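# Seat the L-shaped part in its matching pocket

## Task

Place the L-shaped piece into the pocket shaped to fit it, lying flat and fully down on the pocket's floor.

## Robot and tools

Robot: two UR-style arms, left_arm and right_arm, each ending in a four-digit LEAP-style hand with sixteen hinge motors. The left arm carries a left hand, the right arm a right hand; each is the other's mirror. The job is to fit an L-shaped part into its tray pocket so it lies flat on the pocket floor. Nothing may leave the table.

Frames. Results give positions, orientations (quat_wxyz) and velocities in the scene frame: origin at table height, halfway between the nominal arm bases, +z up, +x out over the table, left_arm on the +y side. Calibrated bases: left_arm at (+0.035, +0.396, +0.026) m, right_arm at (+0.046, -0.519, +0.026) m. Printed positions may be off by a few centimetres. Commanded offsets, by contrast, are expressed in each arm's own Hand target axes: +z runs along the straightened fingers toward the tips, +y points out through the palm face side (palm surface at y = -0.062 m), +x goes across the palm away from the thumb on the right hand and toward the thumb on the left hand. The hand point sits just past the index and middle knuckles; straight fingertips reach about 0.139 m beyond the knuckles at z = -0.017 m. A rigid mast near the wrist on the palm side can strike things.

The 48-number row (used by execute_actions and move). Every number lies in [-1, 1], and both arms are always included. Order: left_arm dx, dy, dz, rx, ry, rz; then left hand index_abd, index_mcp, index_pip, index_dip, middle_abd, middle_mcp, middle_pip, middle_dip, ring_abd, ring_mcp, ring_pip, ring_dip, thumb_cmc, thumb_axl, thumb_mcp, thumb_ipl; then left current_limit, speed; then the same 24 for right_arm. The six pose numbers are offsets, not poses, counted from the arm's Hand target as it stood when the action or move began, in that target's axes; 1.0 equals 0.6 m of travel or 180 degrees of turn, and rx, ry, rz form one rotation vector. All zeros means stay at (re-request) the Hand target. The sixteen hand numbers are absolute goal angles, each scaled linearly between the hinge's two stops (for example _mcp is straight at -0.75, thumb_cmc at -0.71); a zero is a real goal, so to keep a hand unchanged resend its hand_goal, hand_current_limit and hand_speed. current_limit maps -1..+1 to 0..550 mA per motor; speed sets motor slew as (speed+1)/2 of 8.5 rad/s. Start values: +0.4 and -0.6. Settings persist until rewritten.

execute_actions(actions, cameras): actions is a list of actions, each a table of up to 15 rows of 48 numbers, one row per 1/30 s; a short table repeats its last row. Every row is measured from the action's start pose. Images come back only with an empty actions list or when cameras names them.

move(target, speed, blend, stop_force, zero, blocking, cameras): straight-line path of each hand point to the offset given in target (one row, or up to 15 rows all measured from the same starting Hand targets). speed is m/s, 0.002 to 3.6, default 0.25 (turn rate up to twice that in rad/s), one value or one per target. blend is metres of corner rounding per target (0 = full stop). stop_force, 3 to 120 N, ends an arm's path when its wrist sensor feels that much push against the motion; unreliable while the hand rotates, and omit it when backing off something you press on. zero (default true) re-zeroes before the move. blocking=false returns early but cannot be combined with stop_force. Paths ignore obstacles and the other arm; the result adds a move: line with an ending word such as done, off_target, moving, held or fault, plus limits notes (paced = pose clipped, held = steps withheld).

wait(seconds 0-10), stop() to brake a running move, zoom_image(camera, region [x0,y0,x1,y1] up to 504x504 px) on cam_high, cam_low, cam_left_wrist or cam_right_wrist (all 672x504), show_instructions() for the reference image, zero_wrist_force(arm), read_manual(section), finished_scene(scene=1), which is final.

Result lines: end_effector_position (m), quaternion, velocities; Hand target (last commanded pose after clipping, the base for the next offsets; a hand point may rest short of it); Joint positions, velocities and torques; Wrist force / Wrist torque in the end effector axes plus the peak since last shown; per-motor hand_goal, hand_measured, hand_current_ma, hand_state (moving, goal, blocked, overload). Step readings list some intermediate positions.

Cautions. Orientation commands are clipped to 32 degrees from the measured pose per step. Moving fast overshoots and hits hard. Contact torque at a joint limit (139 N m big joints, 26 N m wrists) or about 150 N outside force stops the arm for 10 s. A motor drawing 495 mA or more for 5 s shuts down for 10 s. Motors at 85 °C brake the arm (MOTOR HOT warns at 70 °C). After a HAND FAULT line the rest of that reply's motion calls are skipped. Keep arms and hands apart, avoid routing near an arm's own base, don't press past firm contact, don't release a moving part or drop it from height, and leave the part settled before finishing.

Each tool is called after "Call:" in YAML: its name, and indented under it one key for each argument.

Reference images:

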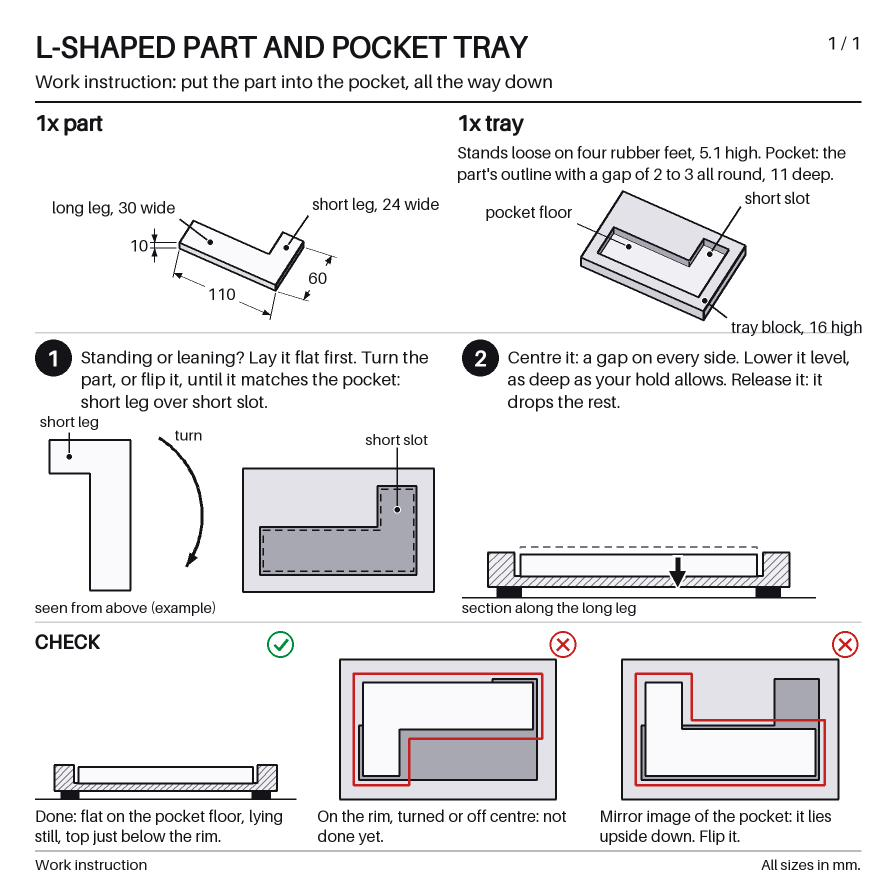

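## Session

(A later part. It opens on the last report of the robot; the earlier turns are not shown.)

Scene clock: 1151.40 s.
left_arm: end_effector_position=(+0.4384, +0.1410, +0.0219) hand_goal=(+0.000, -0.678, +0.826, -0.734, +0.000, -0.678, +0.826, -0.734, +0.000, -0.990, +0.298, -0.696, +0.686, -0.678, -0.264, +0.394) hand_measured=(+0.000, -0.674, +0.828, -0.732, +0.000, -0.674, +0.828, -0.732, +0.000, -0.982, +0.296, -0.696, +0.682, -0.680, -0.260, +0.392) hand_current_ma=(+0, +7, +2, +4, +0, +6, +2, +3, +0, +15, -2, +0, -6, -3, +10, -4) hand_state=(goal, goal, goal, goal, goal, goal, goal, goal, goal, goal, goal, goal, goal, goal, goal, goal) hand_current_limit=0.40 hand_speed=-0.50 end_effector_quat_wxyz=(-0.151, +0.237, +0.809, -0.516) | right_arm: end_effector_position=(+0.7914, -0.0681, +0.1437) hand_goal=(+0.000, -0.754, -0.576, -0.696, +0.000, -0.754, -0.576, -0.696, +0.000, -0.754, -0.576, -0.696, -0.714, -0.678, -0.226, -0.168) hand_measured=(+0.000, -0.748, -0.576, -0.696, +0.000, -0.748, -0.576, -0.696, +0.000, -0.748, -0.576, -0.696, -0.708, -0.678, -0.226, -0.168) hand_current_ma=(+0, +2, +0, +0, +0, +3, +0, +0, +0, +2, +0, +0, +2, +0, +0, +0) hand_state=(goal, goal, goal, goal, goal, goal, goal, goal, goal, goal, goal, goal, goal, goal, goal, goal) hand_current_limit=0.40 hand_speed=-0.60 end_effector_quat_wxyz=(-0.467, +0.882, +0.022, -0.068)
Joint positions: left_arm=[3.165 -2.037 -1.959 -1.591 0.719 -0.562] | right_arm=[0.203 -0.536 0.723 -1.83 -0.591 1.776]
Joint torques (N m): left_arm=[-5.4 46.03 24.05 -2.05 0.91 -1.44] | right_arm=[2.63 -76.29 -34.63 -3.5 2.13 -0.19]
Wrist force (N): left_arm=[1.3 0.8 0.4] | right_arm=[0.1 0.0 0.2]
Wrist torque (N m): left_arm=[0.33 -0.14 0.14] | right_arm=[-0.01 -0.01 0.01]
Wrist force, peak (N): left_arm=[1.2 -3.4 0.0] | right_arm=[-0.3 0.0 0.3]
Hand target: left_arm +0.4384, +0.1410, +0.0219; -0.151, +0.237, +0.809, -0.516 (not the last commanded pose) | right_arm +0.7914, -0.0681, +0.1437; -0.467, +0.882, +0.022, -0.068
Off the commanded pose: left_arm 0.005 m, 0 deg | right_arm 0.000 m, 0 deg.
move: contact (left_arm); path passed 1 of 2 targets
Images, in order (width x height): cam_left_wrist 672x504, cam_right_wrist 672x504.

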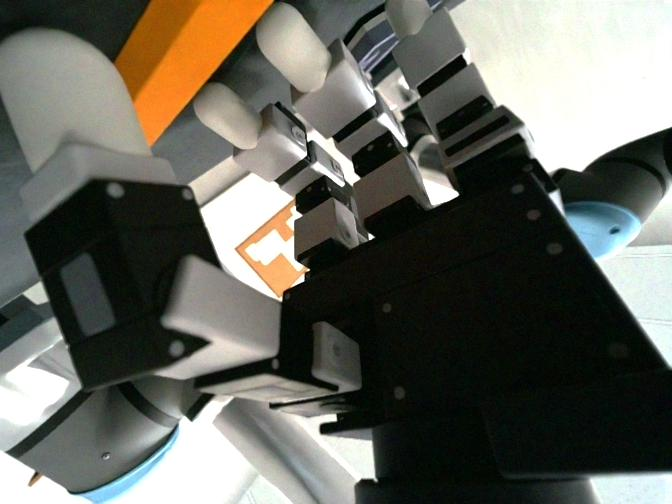

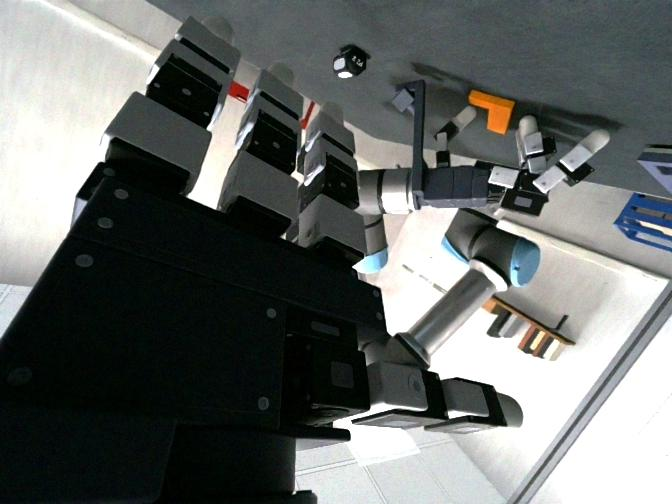

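Call:
execute_actions:
  actions:
    - [[0,0.0012,0.0006,0,0,0, 0,-0.6025,0.826,-0.733,0,-0.6025,0.826,-0.733,0,-0.99,0.299,-0.696,0.686,-0.677,-0.191,0.374,0.3,-0.8, 0,0,0,0,0,0, 0,-0.754,-0.576,-0.696,0,-0.754,-0.576,-0.696,0,-0.754,-0.576,-0.696,-0.714,-0.678,-0.226,-0.168,0.4,-0.6]]
    - [[0,0.0012,0.0006,0,0,0, 0,-0.54,0.826,-0.733,0,-0.54,0.826,-0.733,0,-0.99,0.299,-0.696,0.686,-0.677,-0.13,0.357,0.3,-0.8, 0,0,0,0,0,0, 0,-0.754,-0.576,-0.696,0,-0.754,-0.576,-0.696,0,-0.754,-0.576,-0.696,-0.714,-0.678,-0.226,-0.168,0.4,-0.6]]
  cameras: ["cam_left_wrist","cam_right_wrist"]

Call:
zoom_image:
  camera: "cam_right_wrist"
  region: [400, 20, 620, 200]

Call:
zoom_image:
  camera: "cam_left_wrist"
  region: [0, 0, 400, 260]

Scene clock: 1165.43 s.
left_arm: end_effector_position=(+0.4383, +0.1410, +0.0202) hand_goal=(+0.000, -0.540, +0.826, -0.734, +0.000, -0.540, +0.826, -0.734, +0.000, -0.990, +0.298, -0.696, +0.686, -0.678, -0.130, +0.356) hand_measured=(+0.000, -0.634, +0.838, -0.732, +0.000, -0.638, +0.838, -0.732, +0.000, -0.982, +0.296, -0.696, +0.682, -0.680, -0.132, +0.358) hand_current_ma=(+0, -358, +27, +4, +0, -358, +28, +3, +0, +15, -2, +0, -6, -3, -4, +3) hand_state=(goal, blocked, goal, goal, goal, blocked, goal, goal, goal, goal, goal, goal, goal, goal, goal, goal) hand_current_limit=0.30 hand_speed=-0.80 end_effector_quat_wxyz=(-0.151, +0.237, +0.809, -0.516) | right_arm: end_effector_position=(+0.7914, -0.0681, +0.1437) hand_goal=(+0.000, -0.754, -0.576, -0.696, +0.000, -0.754, -0.576, -0.696, +0.000, -0.754, -0.576, -0.696, -0.714, -0.678, -0.226, -0.168) hand_measured=(+0.000, -0.748, -0.576, -0.696, +0.000, -0.748, -0.576, -0.696, +0.000, -0.748, -0.576, -0.696, -0.708, -0.678, -0.226, -0.168) hand_current_ma=(+0, +2, +0, +0, +0, +3, +0, +0, +0, +2, +0, +0, +2, +0, +0, +0) hand_state=(goal, goal, goal, goal, goal, goal, goal, goal, goal, goal, goal, goal, goal, goal, goal, goal) hand_current_limit=0.40 hand_speed=-0.60 end_effector_quat_wxyz=(-0.467, +0.882, +0.022, -0.068)
Joint positions: left_arm=[3.165 -2.04 -1.96 -1.587 0.719 -0.562] | right_arm=[0.203 -0.536 0.723 -1.83 -0.591 1.776]
Joint torques (N m): left_arm=[3.59 38.48 11.76 1.47 2.68 -1.12] | right_arm=[1.42 -77.41 -37.24 -3.87 1.96 -0.29]
Wrist force (N): left_arm=[0.8 -24.6 1.9] | right_arm=[0.0 0.0 -0.1]
Wrist torque (N m): left_arm=[0.19 -0.16 0.30] | right_arm=[0.01 0.00 0.01]
Wrist force, peak (N): left_arm=[0.8 -24.9 1.8] | right_arm=[-0.2 0.3 0.2]
Hand target: left_arm +0.4384, +0.1410, +0.0203; -0.151, +0.237, +0.809, -0.516 | right_arm +0.7914, -0.0681, +0.1437; -0.467, +0.882, +0.022, -0.068
Off the commanded pose: left_arm 0.000 m, 0 deg | right_arm 0.000 m, 0 deg.
Step readings (end_effector_position of left_arm | right_arm):
0: (+0.4384, +0.1410, +0.0219) | (+0.7914, -0.0681, +0.1437)
1: (+0.4384, +0.1410, +0.0219) | (+0.7914, -0.0681, +0.1437)
2: (+0.4384, +0.1410, +0.0218) | (+0.7914, -0.0681, +0.1437)
4: (+0.4385, +0.1410, +0.0213) | (+0.7914, -0.0681, +0.1437)
8: (+0.4385, +0.1410, +0.0211) | (+0.7914, -0.0681, +0.1437)
15: (+0.4384, +0.1410, +0.0211) | (+0.7914, -0.0681, +0.1437)
16: (+0.4384, +0.1410, +0.0211) | (+0.7914, -0.0681, +0.1437)
17: (+0.4384, +0.1410, +0.0209) | (+0.7914, -0.0681, +0.1437)
19: (+0.4383, +0.1410, +0.0203) | (+0.7914, -0.0681, +0.1437)
23: (+0.4383, +0.1410, +0.0202) | (+0.7914, -0.0681, +0.1437)
30: (+0.4383, +0.1410, +0.0202) | (+0.7914, -0.0681, +0.1437)
Images, in order (width x height): cam_left_wrist 672x504, cam_right_wrist 672x504.

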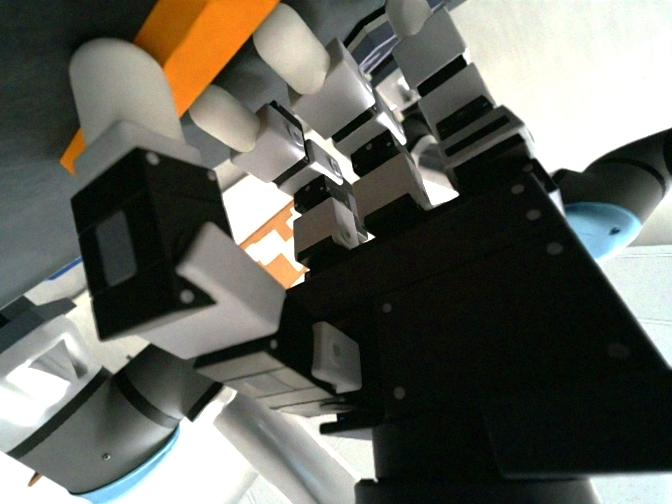

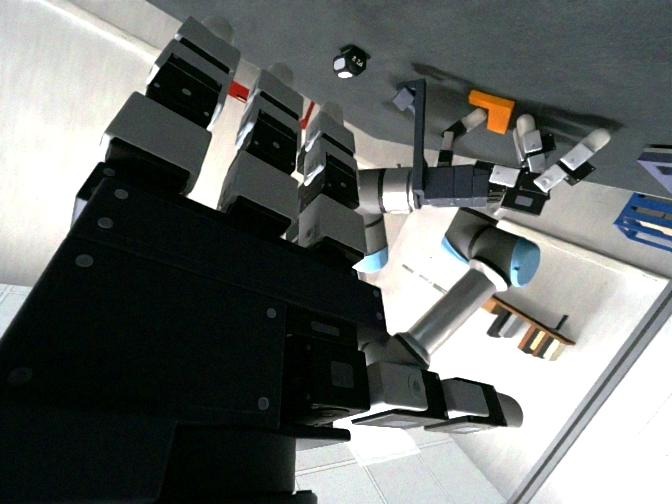

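Scaled by 2.291 from the camera's 672x504 image, which has a finer 960x720 frame.

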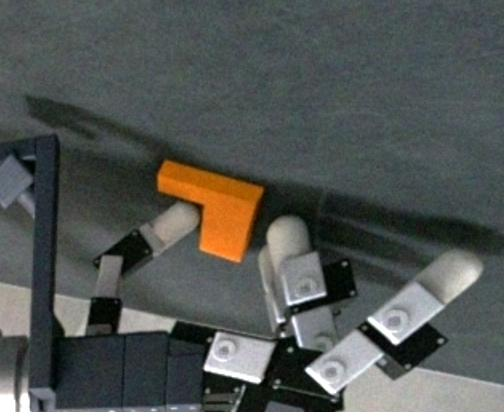

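Scaled by 1.260 from the camera's 672x504 image, which has a finer 960x720 frame.

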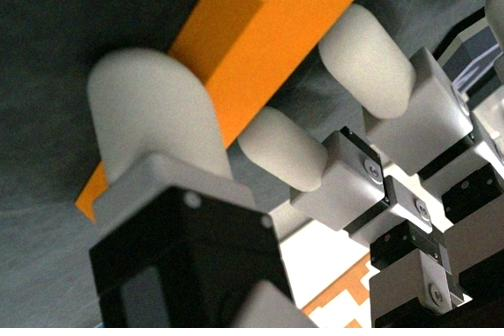

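Call:
execute_actions:
  actions:
    - [[0,-0.003,-0.0014,0,0,0, 0,-0.6,0.826,-0.733,0,-0.6,0.826,-0.733,0,-0.99,0.299,-0.696,0.686,-0.677,-0.13,0.357,0.3,-0.8, 0,0,0,0,0,0, 0,-0.754,-0.576,-0.696,0,-0.754,-0.576,-0.696,0,-0.754,-0.576,-0.696,-0.714,-0.678,-0.226,-0.168,0.4,-0.6]]
    - [[0,0,0,0,0,0, 0,-0.57,0.826,-0.733,0,-0.57,0.826,-0.733,0,-0.99,0.299,-0.696,0.686,-0.677,-0.13,0.357,0.3,-0.8, 0,0,0,0,0,0, 0,-0.754,-0.576,-0.696,0,-0.754,-0.576,-0.696,0,-0.754,-0.576,-0.696,-0.714,-0.678,-0.226,-0.168,0.4,-0.6]]
    - [[0,0,0,0,0,0, 0,-0.54,0.826,-0.733,0,-0.54,0.826,-0.733,0,-0.99,0.299,-0.696,0.686,-0.677,-0.13,0.357,0.3,-0.8, 0,0,0,0,0,0, 0,-0.754,-0.576,-0.696,0,-0.754,-0.576,-0.696,0,-0.754,-0.576,-0.696,-0.714,-0.678,-0.226,-0.168,0.4,-0.6]]
  cameras: ["cam_left_wrist"]

Call:
zoom_image:
  camera: "cam_left_wrist"
  region: [0, 0, 400, 260]

Scene clock: 1179.43 s.
left_arm: end_effector_position=(+0.4384, +0.1410, +0.0222) hand_goal=(+0.000, -0.540, +0.826, -0.734, +0.000, -0.540, +0.826, -0.734, +0.000, -0.990, +0.298, -0.696, +0.686, -0.678, -0.130, +0.356) hand_measured=(+0.000, -0.538, +0.828, -0.732, +0.000, -0.538, +0.828, -0.732, +0.000, -0.982, +0.296, -0.696, +0.682, -0.680, -0.132, +0.358) hand_current_ma=(+0, +4, +1, +4, +0, +4, +1, +3, +0, +15, -2, +0, -6, -3, -3, +3) hand_state=(goal, goal, goal, goal, goal, goal, goal, goal, goal, goal, goal, goal, goal, goal, goal, goal) hand_current_limit=0.30 hand_speed=-0.80 end_effector_quat_wxyz=(-0.151, +0.237, +0.809, -0.516) | right_arm: end_effector_position=(+0.7914, -0.0681, +0.1437) hand_goal=(+0.000, -0.754, -0.576, -0.696, +0.000, -0.754, -0.576, -0.696, +0.000, -0.754, -0.576, -0.696, -0.714, -0.678, -0.226, -0.168) hand_measured=(+0.000, -0.748, -0.576, -0.696, +0.000, -0.748, -0.576, -0.696, +0.000, -0.748, -0.576, -0.696, -0.708, -0.678, -0.226, -0.168) hand_current_ma=(+0, +2, +0, +0, +0, +3, +0, +0, +0, +2, +0, +0, +2, +0, +0, +0) hand_state=(goal, goal, goal, goal, goal, goal, goal, goal, goal, goal, goal, goal, goal, goal, goal, goal) hand_current_limit=0.40 hand_speed=-0.60 end_effector_quat_wxyz=(-0.467, +0.882, +0.022, -0.068)
Joint positions: left_arm=[3.165 -2.036 -1.959 -1.592 0.719 -0.562] | right_arm=[0.203 -0.536 0.723 -1.83 -0.591 1.776]
Joint torques (N m): left_arm=[-4.89 26.14 7.75 2.95 -2.41 1.45] | right_arm=[2.05 -75.87 -35.94 -3.76 1.94 -0.23]
Wrist force (N): left_arm=[1.3 0.8 0.4] | right_arm=[-0.1 0.2 0.1]
Wrist torque (N m): left_arm=[0.33 -0.13 0.14] | right_arm=[0.01 0.00 0.00]
Wrist force, peak (N): left_arm=[0.7 -24.8 1.8] | right_arm=[-0.1 0.3 0.3]
Hand target: left_arm +0.4384, +0.1410, +0.0222; -0.151, +0.237, +0.809, -0.516 | right_arm +0.7914, -0.0681, +0.1437; -0.467, +0.882, +0.022, -0.068
Off the commanded pose: left_arm 0.000 m, 0 deg | right_arm 0.000 m, 0 deg.
Step readings (end_effector_position of left_arm | right_arm):
0: (+0.4384, +0.1410, +0.0203) | (+0.7914, -0.0681, +0.1437)
1: (+0.4384, +0.1410, +0.0203) | (+0.7914, -0.0681, +0.1437)
2: (+0.4384, +0.1410, +0.0208) | (+0.7914, -0.0681, +0.1437)
4: (+0.4384, +0.1410, +0.0220) | (+0.7914, -0.0681, +0.1437)
8: (+0.4383, +0.1410, +0.0224) | (+0.7914, -0.0681, +0.1437)
15: (+0.4384, +0.1410, +0.0223) | (+0.7914, -0.0681, +0.1437)
16: (+0.4384, +0.1410, +0.0223) | (+0.7914, -0.0681, +0.1437)
17: (+0.4384, +0.1410, +0.0223) | (+0.7914, -0.0681, +0.1437)
19: (+0.4384, +0.1410, +0.0223) | (+0.7914, -0.0681, +0.1437)
23: (+0.4384, +0.1410, +0.0223) | (+0.7914, -0.0681, +0.1437)
30: (+0.4384, +0.1410, +0.0222) | (+0.7914, -0.0681, +0.1437)
31: (+0.4384, +0.1410, +0.0222) | (+0.7914, -0.0681, +0.1437)
32: (+0.4384, +0.1410, +0.0222) | (+0.7914, -0.0681, +0.1437)
34: (+0.4384, +0.1410, +0.0222) | (+0.7914, -0.0681, +0.1437)
38: (+0.4384, +0.1410, +0.0222) | (+0.7914, -0.0681, +0.1437)
45: (+0.4384, +0.1410, +0.0222) | (+0.7914, -0.0681, +0.1437)
Images, in order (width x height): cam_left_wrist 672x504.

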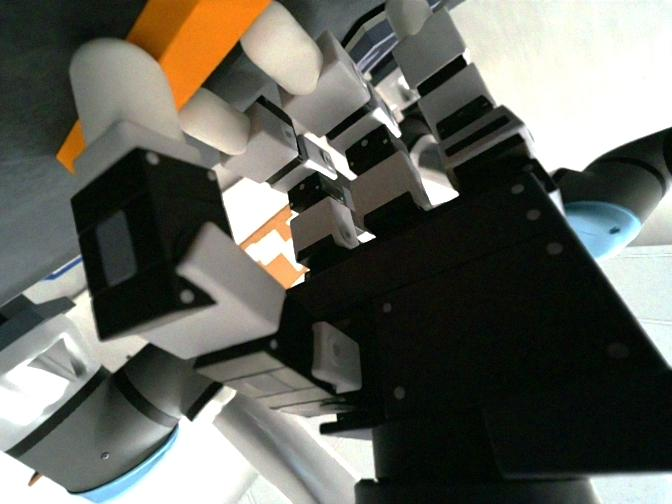

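Scaled by 1.260 from the camera's 672x504 image, which has a finer 960x720 frame.

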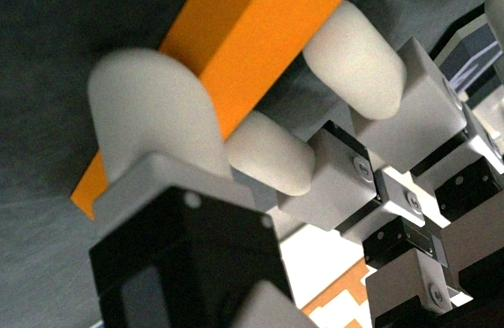

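Call:
move:
  target: [0,0.0038,0.0018,0,0,0, 0,-0.54,0.826,-0.733,0,-0.54,0.826,-0.733,0,-0.99,0.299,-0.696,0.686,-0.677,-0.13,0.357,0.3,-0.8, 0,0,0,0,0,0, 0,-0.754,-0.576,-0.696,0,-0.754,-0.576,-0.696,0,-0.754,-0.576,-0.696,-0.714,-0.678,-0.226,-0.168,0.4,-0.6]
  speed: 0.005
  stop_force: 3

Scene clock: 1186.67 s.
left_arm: end_effector_position=(+0.4383, +0.1410, +0.0203) hand_goal=(+0.000, -0.540, +0.826, -0.734, +0.000, -0.540, +0.826, -0.734, +0.000, -0.990, +0.298, -0.696, +0.686, -0.678, -0.130, +0.356) hand_measured=(+0.000, -0.538, +0.830, -0.732, +0.000, -0.538, +0.830, -0.732, +0.000, -0.982, +0.296, -0.696, +0.682, -0.680, -0.132, +0.358) hand_current_ma=(+0, +3, +5, +4, +0, +2, +6, +3, +0, +15, -2, +0, -6, -3, -3, +3) hand_state=(goal, goal, goal, goal, goal, goal, goal, goal, goal, goal, goal, goal, goal, goal, goal, goal) hand_current_limit=0.30 hand_speed=-0.80 end_effector_quat_wxyz=(-0.151, +0.237, +0.809, -0.516) | right_arm: end_effector_position=(+0.7914, -0.0681, +0.1437) hand_goal=(+0.000, -0.754, -0.576, -0.696, +0.000, -0.754, -0.576, -0.696, +0.000, -0.754, -0.576, -0.696, -0.714, -0.678, -0.226, -0.168) hand_measured=(+0.000, -0.748, -0.576, -0.696, +0.000, -0.748, -0.576, -0.696, +0.000, -0.748, -0.576, -0.696, -0.708, -0.678, -0.226, -0.168) hand_current_ma=(+0, +2, +0, +0, +0, +3, +0, +0, +0, +2, +0, +0, +2, +0, +0, +0) hand_state=(goal, goal, goal, goal, goal, goal, goal, goal, goal, goal, goal, goal, goal, goal, goal, goal) hand_current_limit=0.40 hand_speed=-0.60 end_effector_quat_wxyz=(-0.467, +0.882, +0.022, -0.068)
Joint positions: left_arm=[3.165 -2.04 -1.96 -1.587 0.719 -0.562] | right_arm=[0.203 -0.536 0.723 -1.83 -0.591 1.776]
Joint torques (N m): left_arm=[-4.2 45.88 23.23 -2.02 -1.91 1.05] | right_arm=[1.1 -77.86 -35.19 -3.83 2.05 -0.26]
Wrist force (N): left_arm=[1.4 -0.9 0.3] | right_arm=[-0.1 0.1 0.2]
Wrist torque (N m): left_arm=[0.31 -0.14 0.15] | right_arm=[0.01 0.01 0.00]
Wrist force, peak (N): left_arm=[1.4 -3.0 0.2] | right_arm=[0.0 0.3 0.2]
Hand target: left_arm +0.4384, +0.1410, +0.0203; -0.151, +0.237, +0.809, -0.516 (not the last commanded pose) | right_arm +0.7914, -0.0681, +0.1437; -0.467, +0.882, +0.022, -0.068
Off the commanded pose: left_arm 0.001 m, 0 deg | right_arm 0.000 m, 0 deg.
move: contact (left_arm)

Call:
execute_actions:
  actions:
    - [[0,-0.0008,-0.0004,0,0,0, 0,-0.515,0.835,-0.725,0,-0.515,0.835,-0.725,0,-0.99,0.299,-0.696,0.686,-0.677,-0.1,0.365,0.3,-0.88, 0,0,0,0,0,0, 0,-0.754,-0.576,-0.696,0,-0.754,-0.576,-0.696,0,-0.754,-0.576,-0.696,-0.714,-0.678,-0.226,-0.168,0.4,-0.6]]
    - [[0,0,0,0,0,0, 0,-0.486,0.851,-0.719,0,-0.486,0.851,-0.719,0,-0.99,0.299,-0.696,0.686,-0.677,-0.056,0.383,0.3,-0.88, 0,0,0,0,0,0, 0,-0.754,-0.576,-0.696,0,-0.754,-0.576,-0.696,0,-0.754,-0.576,-0.696,-0.714,-0.678,-0.226,-0.168,0.4,-0.6]]
  cameras: ["cam_left_wrist","cam_right_wrist"]

Call:
zoom_image:
  camera: "cam_left_wrist"
  region: [0, 0, 400, 260]

Call:
zoom_image:
  camera: "cam_right_wrist"
  region: [400, 20, 620, 200]

Scene clock: 1200.43 s.
left_arm: end_effector_position=(+0.4384, +0.1410, +0.0208) hand_goal=(+0.000, -0.486, +0.850, -0.720, +0.000, -0.486, +0.850, -0.720, +0.000, -0.990, +0.298, -0.696, +0.686, -0.678, -0.056, +0.382) hand_measured=(+0.000, -0.518, +0.830, -0.730, +0.000, -0.518, +0.830, -0.730, +0.000, -0.982, +0.296, -0.696, +0.682, -0.680, -0.122, +0.358) hand_current_ma=(+0, -97, -53, -21, +0, -100, -51, -20, +0, +15, -2, +0, -6, -3, -301, -94) hand_state=(goal, blocked, blocked, goal, goal, blocked, blocked, goal, goal, goal, goal, goal, goal, goal, blocked, blocked) hand_current_limit=0.30 hand_speed=-0.88 end_effector_quat_wxyz=(-0.151, +0.237, +0.809, -0.516) | right_arm: end_effector_position=(+0.7914, -0.0681, +0.1437) hand_goal=(+0.000, -0.754, -0.576, -0.696, +0.000, -0.754, -0.576, -0.696, +0.000, -0.754, -0.576, -0.696, -0.714, -0.678, -0.226, -0.168) hand_measured=(+0.000, -0.748, -0.576, -0.696, +0.000, -0.748, -0.576, -0.696, +0.000, -0.748, -0.576, -0.696, -0.708, -0.678, -0.226, -0.168) hand_current_ma=(+0, +2, +0, +0, +0, +3, +0, +0, +0, +2, +0, +0, +2, +0, +0, +0) hand_state=(goal, goal, goal, goal, goal, goal, goal, goal, goal, goal, goal, goal, goal, goal, goal, goal) hand_current_limit=0.40 hand_speed=-0.60 end_effector_quat_wxyz=(-0.467, +0.882, +0.022, -0.068)
Joint positions: left_arm=[3.165 -2.038 -1.959 -1.589 0.719 -0.562] | right_arm=[0.203 -0.536 0.723 -1.83 -0.591 1.776]
Joint torques (N m): left_arm=[6.45 26.86 16.65 2.45 0.03 1.69] | right_arm=[1.43 -77.29 -35.89 -3.7 2.05 -0.33]
Wrist force (N): left_arm=[1.3 0.7 0.2] | right_arm=[-0.2 0.1 0.1]
Wrist torque (N m): left_arm=[0.31 -0.14 0.15] | right_arm=[0.00 0.02 -0.01]
Wrist force, peak (N): left_arm=[1.5 -0.9 0.8] | right_arm=[-0.1 0.3 0.3]
Hand target: left_arm +0.4384, +0.1410, +0.0208; -0.151, +0.237, +0.809, -0.516 | right_arm +0.7914, -0.0681, +0.1437; -0.467, +0.882, +0.022, -0.068
Off the commanded pose: left_arm 0.000 m, 0 deg | right_arm 0.000 m, 0 deg.
Step readings (end_effector_position of left_arm | right_arm):
0: (+0.4384, +0.1410, +0.0203) | (+0.7914, -0.0681, +0.1437)
1: (+0.4384, +0.1410, +0.0203) | (+0.7914, -0.0681, +0.1437)
2: (+0.4383, +0.1410, +0.0204) | (+0.7914, -0.0681, +0.1437)
4: (+0.4384, +0.1410, +0.0208) | (+0.7914, -0.0681, +0.1437)
8: (+0.4384, +0.1410, +0.0209) | (+0.7914, -0.0681, +0.1437)
15: (+0.4384, +0.1410, +0.0209) | (+0.7914, -0.0681, +0.1437)
16: (+0.4384, +0.1410, +0.0209) | (+0.7914, -0.0681, +0.1437)
17: (+0.4384, +0.1410, +0.0209) | (+0.7914, -0.0681, +0.1437)
19: (+0.4384, +0.1410, +0.0209) | (+0.7914, -0.0681, +0.1437)
23: (+0.4384, +0.1410, +0.0209) | (+0.7914, -0.0681, +0.1437)
30: (+0.4384, +0.1410, +0.0209) | (+0.7914, -0.0681, +0.1437)
Images, in order (width x height): cam_left_wrist 672x504, cam_right_wrist 672x504.

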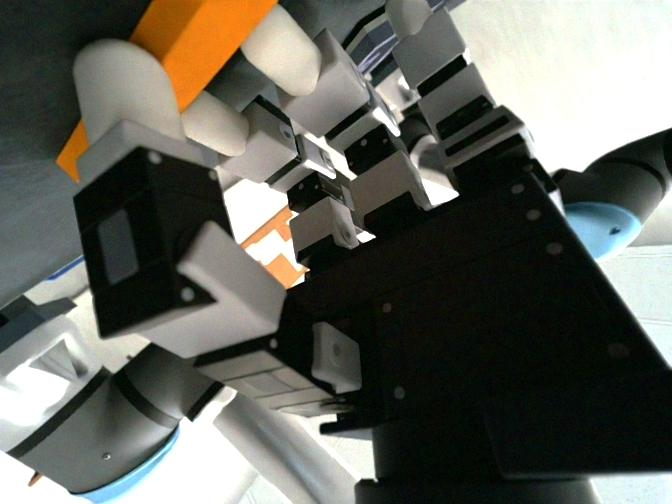

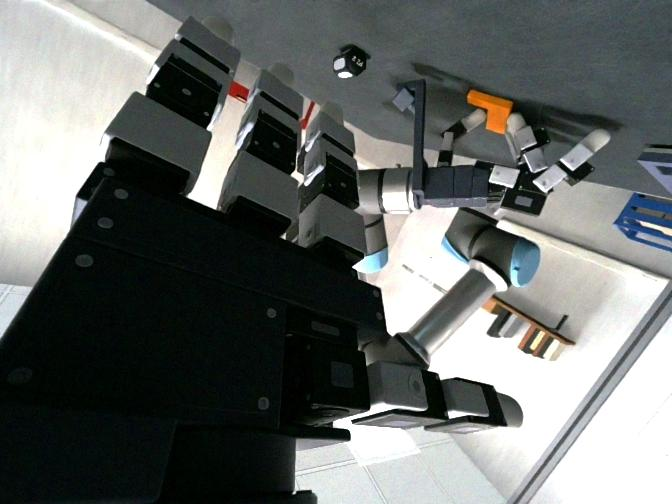

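Scaled by 1.260 from the camera's 672x504 image, which has a finer 960x720 frame.

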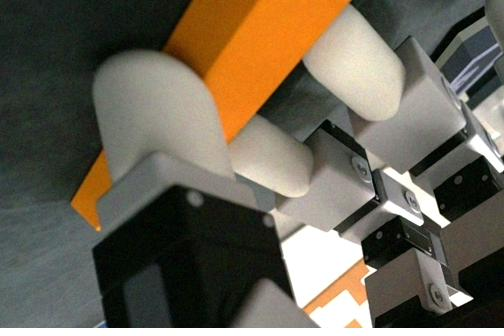

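Scaled by 2.291 from the camera's 672x504 image, which has a finer 960x720 frame.

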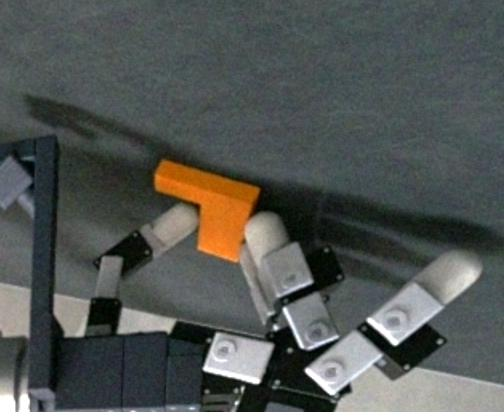

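Call:
move:
  target: [0,-0.0151,-0.007,0,0,0, 0,-0.486,0.851,-0.719,0,-0.486,0.851,-0.719,0,-0.99,0.299,-0.696,0.686,-0.677,-0.056,0.383,0.3,-0.88, 0,0,0,0,0,0, 0,-0.754,-0.576,-0.696,0,-0.754,-0.576,-0.696,0,-0.754,-0.576,-0.696,-0.714,-0.678,-0.226,-0.168,0.4,-0.6]
  speed: 0.02
  cameras: ["cam_left_wrist","cam_right_wrist"]

Call:
zoom_image:
  camera: "cam_right_wrist"
  region: [400, 20, 620, 200]

Scene clock: 1208.73 s.
left_arm: end_effector_position=(+0.4384, +0.1410, +0.0310) hand_goal=(+0.000, -0.486, +0.850, -0.720, +0.000, -0.486, +0.850, -0.720, +0.000, -0.990, +0.298, -0.696, +0.686, -0.678, -0.056, +0.382) hand_measured=(+0.000, -0.518, +0.830, -0.730, +0.000, -0.518, +0.830, -0.730, +0.000, -0.982, +0.296, -0.696, +0.682, -0.680, -0.122, +0.358) hand_current_ma=(+0, -97, -53, -21, +0, -100, -51, -20, +0, +15, -2, +0, -6, -3, -301, -94) hand_state=(goal, blocked, blocked, goal, goal, blocked, blocked, goal, goal, goal, goal, goal, goal, goal, blocked, blocked) hand_current_limit=0.30 hand_speed=-0.88 end_effector_quat_wxyz=(-0.151, +0.237, +0.809, -0.516) | right_arm: end_effector_position=(+0.7914, -0.0681, +0.1437) hand_goal=(+0.000, -0.754, -0.576, -0.696, +0.000, -0.754, -0.576, -0.696, +0.000, -0.754, -0.576, -0.696, -0.714, -0.678, -0.226, -0.168) hand_measured=(+0.000, -0.748, -0.576, -0.696, +0.000, -0.748, -0.576, -0.696, +0.000, -0.748, -0.576, -0.696, -0.708, -0.678, -0.226, -0.168) hand_current_ma=(+0, +2, +0, +0, +0, +3, +0, +0, +0, +2, +0, +0, +2, +0, +0, +0) hand_state=(goal, goal, goal, goal, goal, goal, goal, goal, goal, goal, goal, goal, goal, goal, goal, goal) hand_current_limit=0.40 hand_speed=-0.60 end_effector_quat_wxyz=(-0.467, +0.882, +0.022, -0.068)
Joint positions: left_arm=[3.165 -2.019 -1.954 -1.614 0.719 -0.562] | right_arm=[0.203 -0.536 0.723 -1.83 -0.591 1.776]
Joint torques (N m): left_arm=[-1.54 26.36 18.64 1.94 -0.47 -1.32] | right_arm=[1.52 -76.81 -35.76 -3.95 2.02 -0.39]
Wrist force (N): left_arm=[1.5 1.0 0.4] | right_arm=[-0.1 0.0 0.2]
Wrist torque (N m): left_arm=[0.34 -0.17 0.16] | right_arm=[-0.02 0.01 0.00]
Wrist force, peak (N): left_arm=[1.5 1.4 0.7] | right_arm=[-0.2 0.2 0.3]
Hand target: left_arm +0.4384, +0.1410, +0.0308; -0.151, +0.237, +0.809, -0.516 | right_arm +0.7914, -0.0681, +0.1437; -0.467, +0.882, +0.022, -0.068
Off the commanded pose: left_arm 0.000 m, 0 deg | right_arm 0.000 m, 0 deg.
move: done
Images, in order (width x height): cam_left_wrist 672x504, cam_right_wrist 672x504.

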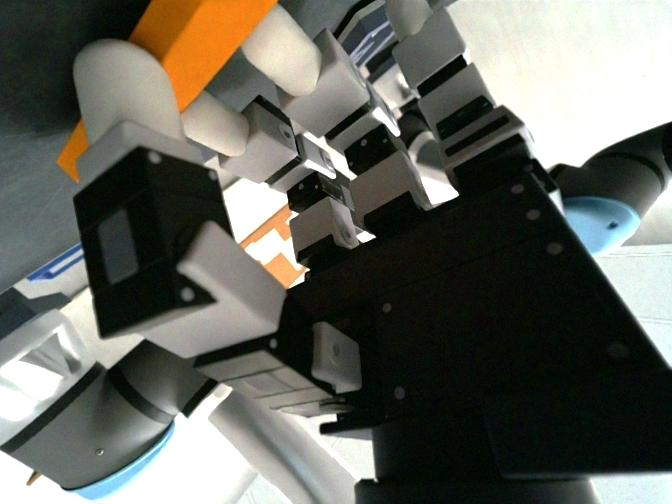

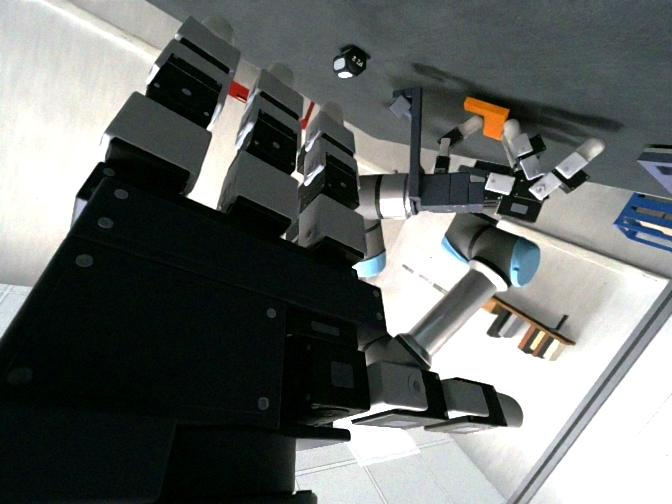

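Scaled by 2.291 from the camera's 672x504 image, which has a finer 960x720 frame.

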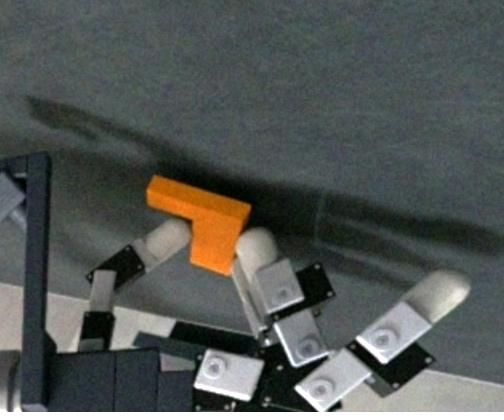

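Call:
move:
  target:
    - [0,-0.1193,-0.0557,0,0,0, 0,-0.486,0.851,-0.719,0,-0.486,0.851,-0.719,0,-0.99,0.299,-0.696,0.686,-0.677,-0.056,0.383,0.3,-0.88, 0,0,0,0,0,0, 0,-0.754,-0.576,-0.696,0,-0.754,-0.576,-0.696,0,-0.754,-0.576,-0.696,-0.714,-0.678,-0.226,-0.168,0.4,-0.6]
    - [-0.0821,-0.2749,0.3366,0,-0.218,-0.1018, 0,-0.486,0.851,-0.719,0,-0.486,0.851,-0.719,0,-0.99,0.299,-0.696,0.686,-0.677,-0.056,0.383,0.3,-0.88, 0,0,0,0,0,0, 0,-0.754,-0.576,-0.696,0,-0.754,-0.576,-0.696,0,-0.754,-0.576,-0.696,-0.714,-0.678,-0.226,-0.168,0.4,-0.6]
  speed: [0.08,0.12]
  cameras: ["all"]

Call:
zoom_image:
  camera: "cam_left_wrist"
  region: [0, 0, 400, 260]

Call:
zoom_image:
  camera: "cam_low"
  region: [310, 130, 450, 240]

Scene clock: 1306.93 s.
left_arm: end_effector_position=(+0.3435, -0.0984, +0.0949) hand_goal=(+0.000, -0.486, +0.850, -0.720, +0.000, -0.486, +0.850, -0.720, +0.000, -0.990, +0.298, -0.696, +0.686, -0.678, -0.056, +0.382) hand_measured=(+0.000, -0.518, +0.830, -0.730, +0.000, -0.518, +0.830, -0.730, +0.000, -0.982, +0.296, -0.696, +0.682, -0.680, -0.122, +0.358) hand_current_ma=(+0, -97, -53, -21, +0, -100, -51, -20, +0, +15, -2, +0, -6, -3, -301, -94) hand_state=(goal, blocked, blocked, goal, goal, blocked, blocked, goal, goal, goal, goal, goal, goal, goal, blocked, blocked) hand_current_limit=0.30 hand_speed=-0.88 end_effector_quat_wxyz=(+0.050, -0.078, +0.840, -0.535) | right_arm: end_effector_position=(+0.7914, -0.0681, +0.1437) hand_goal=(+0.000, -0.754, -0.576, -0.696, +0.000, -0.754, -0.576, -0.696, +0.000, -0.754, -0.576, -0.696, -0.714, -0.678, -0.226, -0.168) hand_measured=(+0.000, -0.748, -0.576, -0.696, +0.000, -0.748, -0.576, -0.696, +0.000, -0.748, -0.576, -0.696, -0.708, -0.678, -0.226, -0.168) hand_current_ma=(+0, +2, +0, +0, +0, +3, +0, +0, +0, +2, +0, +0, +2, +0, +0, +0) hand_state=(goal, goal, goal, goal, goal, goal, goal, goal, goal, goal, goal, goal, goal, goal, goal, goal) hand_current_limit=0.40 hand_speed=-0.60 end_effector_quat_wxyz=(-0.467, +0.882, +0.022, -0.068)
Joint positions: left_arm=[2.631 -2.106 -2.234 0.571 0.803 -2.675] | right_arm=[0.203 -0.536 0.723 -1.83 -0.591 1.776]
Joint torques (N m): left_arm=[-2.01 43.87 0.88 0.97 -0.22 -1.19] | right_arm=[2.07 -77.82 -35.65 -4.01 1.68 -0.27]
Wrist force (N): left_arm=[1.2 1.1 0.5] | right_arm=[-0.1 0.1 0.0]
Wrist torque (N m): left_arm=[0.35 -0.10 -0.02] | right_arm=[0.02 0.01 0.00]
Wrist force, peak (N): left_arm=[1.3 1.9 1.0] | right_arm=[-0.2 0.2 0.3]
Hand target: left_arm +0.3435, -0.0984, +0.0949; +0.050, -0.079, +0.840, -0.535 | right_arm +0.7914, -0.0681, +0.1437; -0.467, +0.882, +0.022, -0.068
Off the commanded pose: left_arm 0.000 m, 0 deg | right_arm 0.000 m, 0 deg.
move: done

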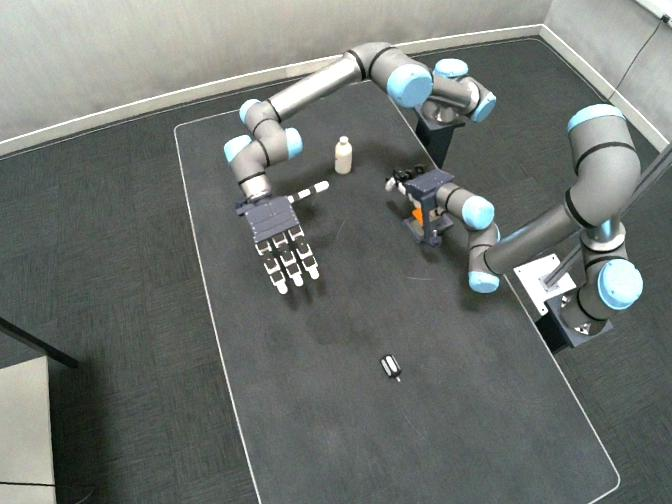

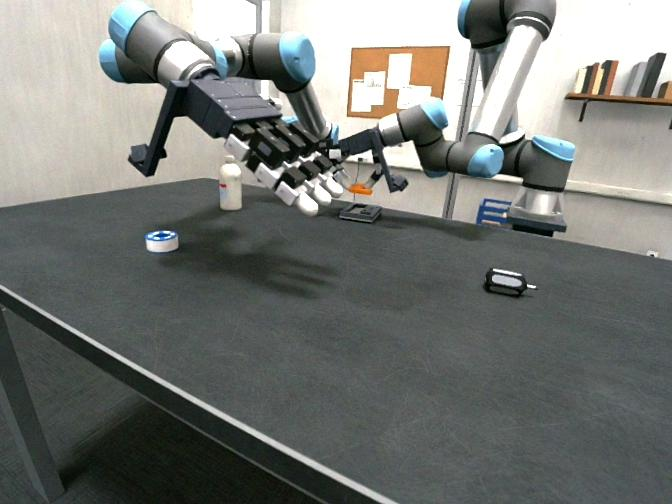

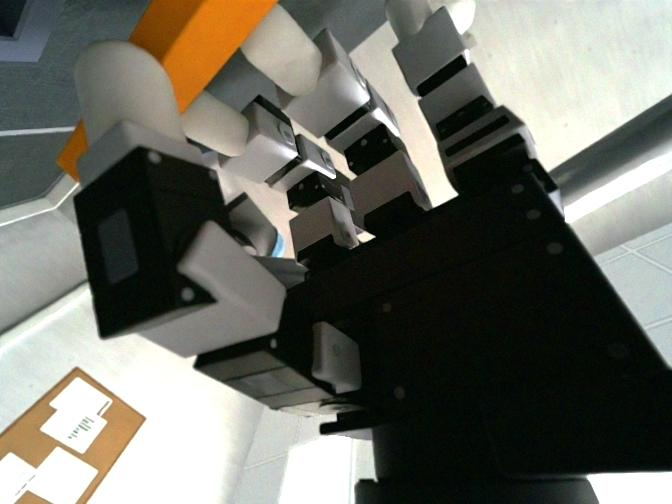

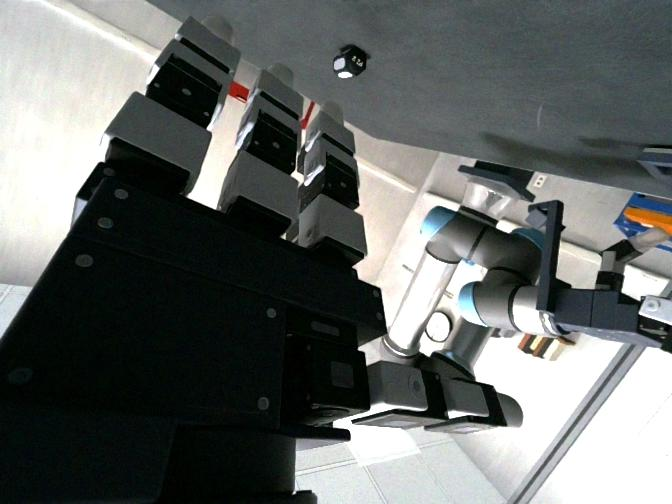

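Scaled by 1.260 from the camera's 672x504 image, which has a finer 960x720 frame.

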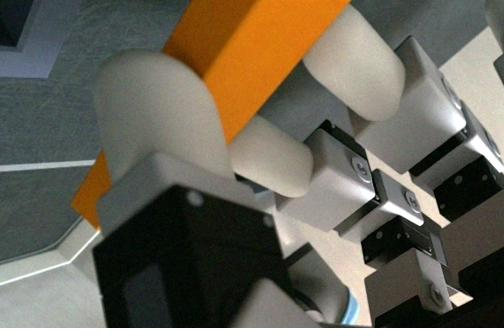

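Scaled by 3.600 from the camera's 672x504 image, which has a finer 960x720 frame.

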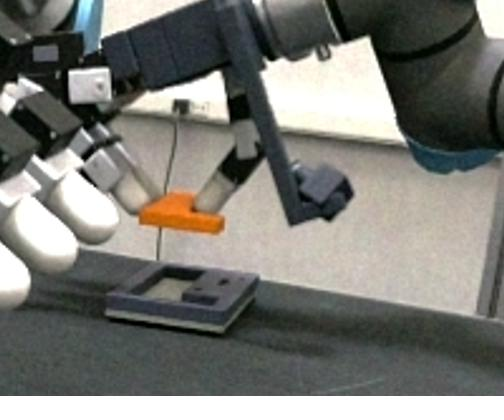

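Call:
move:
  target: [0,0,0,0,0,0, 0,-0.486,0.851,-0.719,0,-0.486,0.851,-0.719,0,-0.99,0.299,-0.696,0.686,-0.677,-0.056,0.383,0.3,-0.88, -0.4493,-0.0198,-0.1003,-0.0927,0.0654,-0.0805, 0,-0.754,-0.576,-0.696,0,-0.754,-0.576,-0.696,0,-0.754,-0.576,-0.696,-0.714,-0.678,0.787,-0.168,0.4,-0.6]
  speed: 0.15
  cameras: ["all"]

Call:
zoom_image:
  camera: "cam_right_wrist"
  region: [400, 0, 672, 252]

Scene clock: 1317.50 s.
left_arm: end_effector_position=(+0.3435, -0.0984, +0.0949) hand_goal=(+0.000, -0.486, +0.850, -0.720, +0.000, -0.486, +0.850, -0.720, +0.000, -0.990, +0.298, -0.696, +0.686, -0.678, -0.056, +0.382) hand_measured=(+0.000, -0.518, +0.830, -0.730, +0.000, -0.518, +0.830, -0.730, +0.000, -0.982, +0.296, -0.696, +0.682, -0.680, -0.122, +0.358) hand_current_ma=(+0, -97, -53, -21, +0, -100, -51, -20, +0, +15, -2, +0, -6, -3, -301, -94) hand_state=(goal, blocked, blocked, goal, goal, blocked, blocked, goal, goal, goal, goal, goal, goal, goal, blocked, blocked) hand_current_limit=0.30 hand_speed=-0.88 end_effector_quat_wxyz=(+0.050, -0.079, +0.840, -0.535) | right_arm: end_effector_position=(+0.5332, -0.1381, +0.2136) hand_goal=(+0.000, -0.754, -0.576, -0.696, +0.000, -0.754, -0.576, -0.696, +0.000, -0.754, -0.576, -0.696, -0.714, -0.678, +0.786, -0.168) hand_measured=(+0.000, -0.748, -0.576, -0.696, +0.000, -0.746, -0.576, -0.696, +0.000, -0.748, -0.576, -0.696, -0.708, -0.676, +0.672, -0.168) hand_current_ma=(+0, +2, +0, +0, +0, +3, +0, +0, +0, +2, +0, +0, +2, +0, -385, +0) hand_state=(goal, goal, goal, goal, goal, goal, goal, goal, goal, goal, goal, goal, goal, goal, blocked, goal) hand_current_limit=0.40 hand_speed=-0.60 end_effector_quat_wxyz=(-0.339, +0.932, +0.094, +0.085)
Joint positions: left_arm=[2.631 -2.106 -2.234 0.571 0.803 -2.675] | right_arm=[0.313 -1.324 1.837 -2.46 -0.948 1.818]
Joint torques (N m): left_arm=[-2.32 44.25 1.63 0.15 -0.3 0.78] | right_arm=[-8.31 -34.83 -26.66 -2.39 1.77 -1.11]
Wrist force (N): left_arm=[1.4 1.1 0.5] | right_arm=[-0.3 -0.1 0.0]
Wrist torque (N m): left_arm=[0.36 -0.14 0.00] | right_arm=[0.07 0.03 0.10]
Wrist force, peak (N): left_arm=[1.4 1.2 0.4] | right_arm=[-1.7 -0.9 -0.4]
Hand target: left_arm +0.3435, -0.0984, +0.0949; +0.050, -0.079, +0.840, -0.535 | right_arm +0.5332, -0.1382, +0.2136; -0.339, +0.932, +0.094, +0.086
Off the commanded pose: left_arm 0.000 m, 0 deg | right_arm 0.000 m, 0 deg.
move: done

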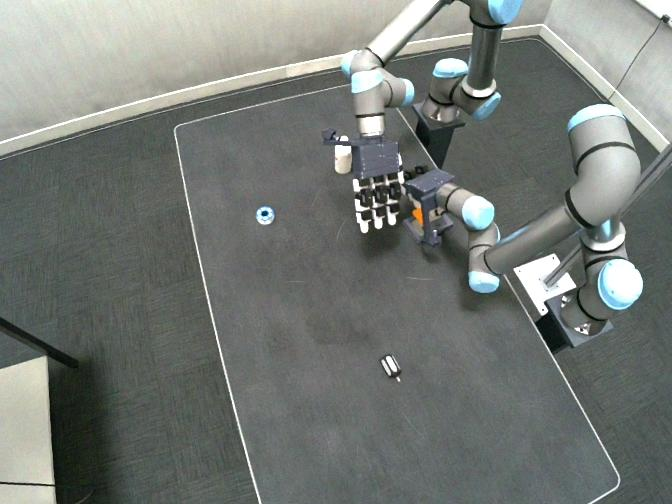

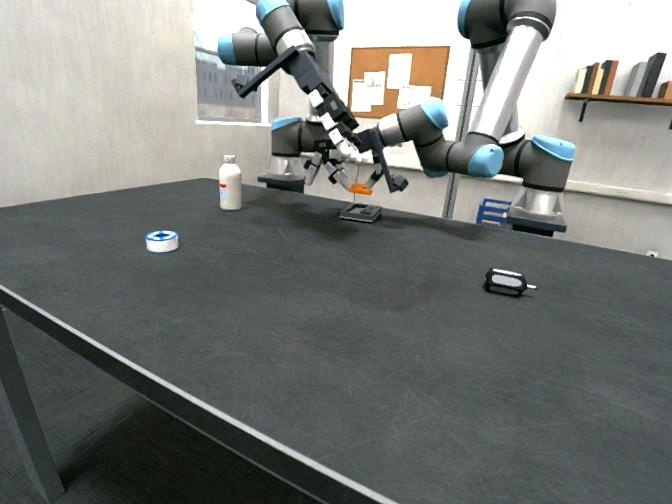

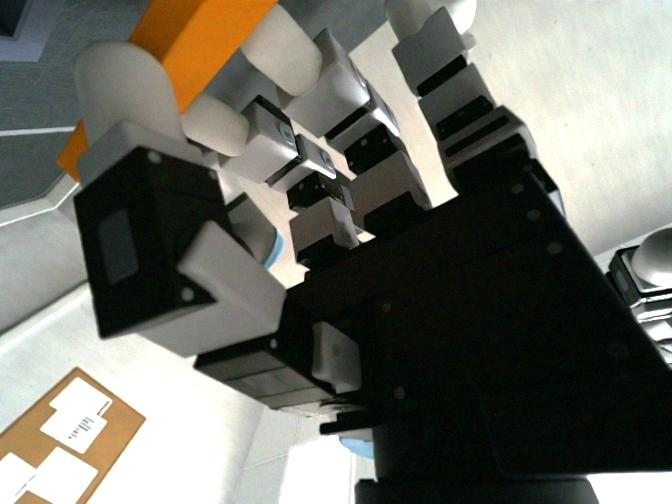

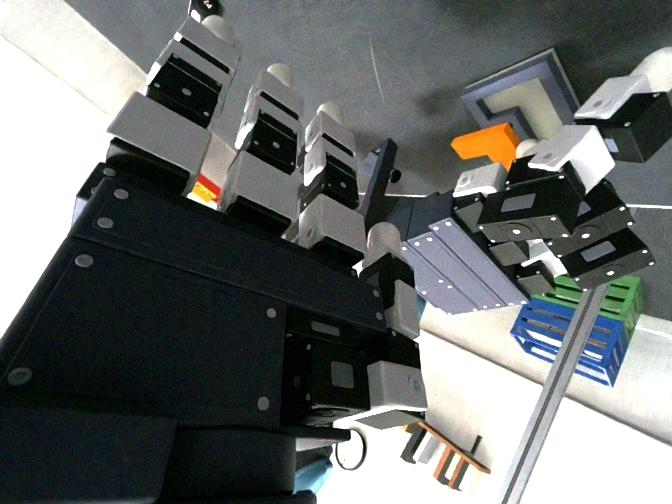

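Scaled by 1.853 from the camera's 672x504 image, which has a finer 960x720 frame.

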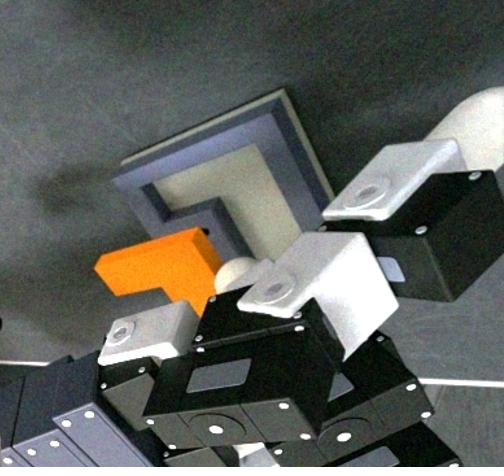

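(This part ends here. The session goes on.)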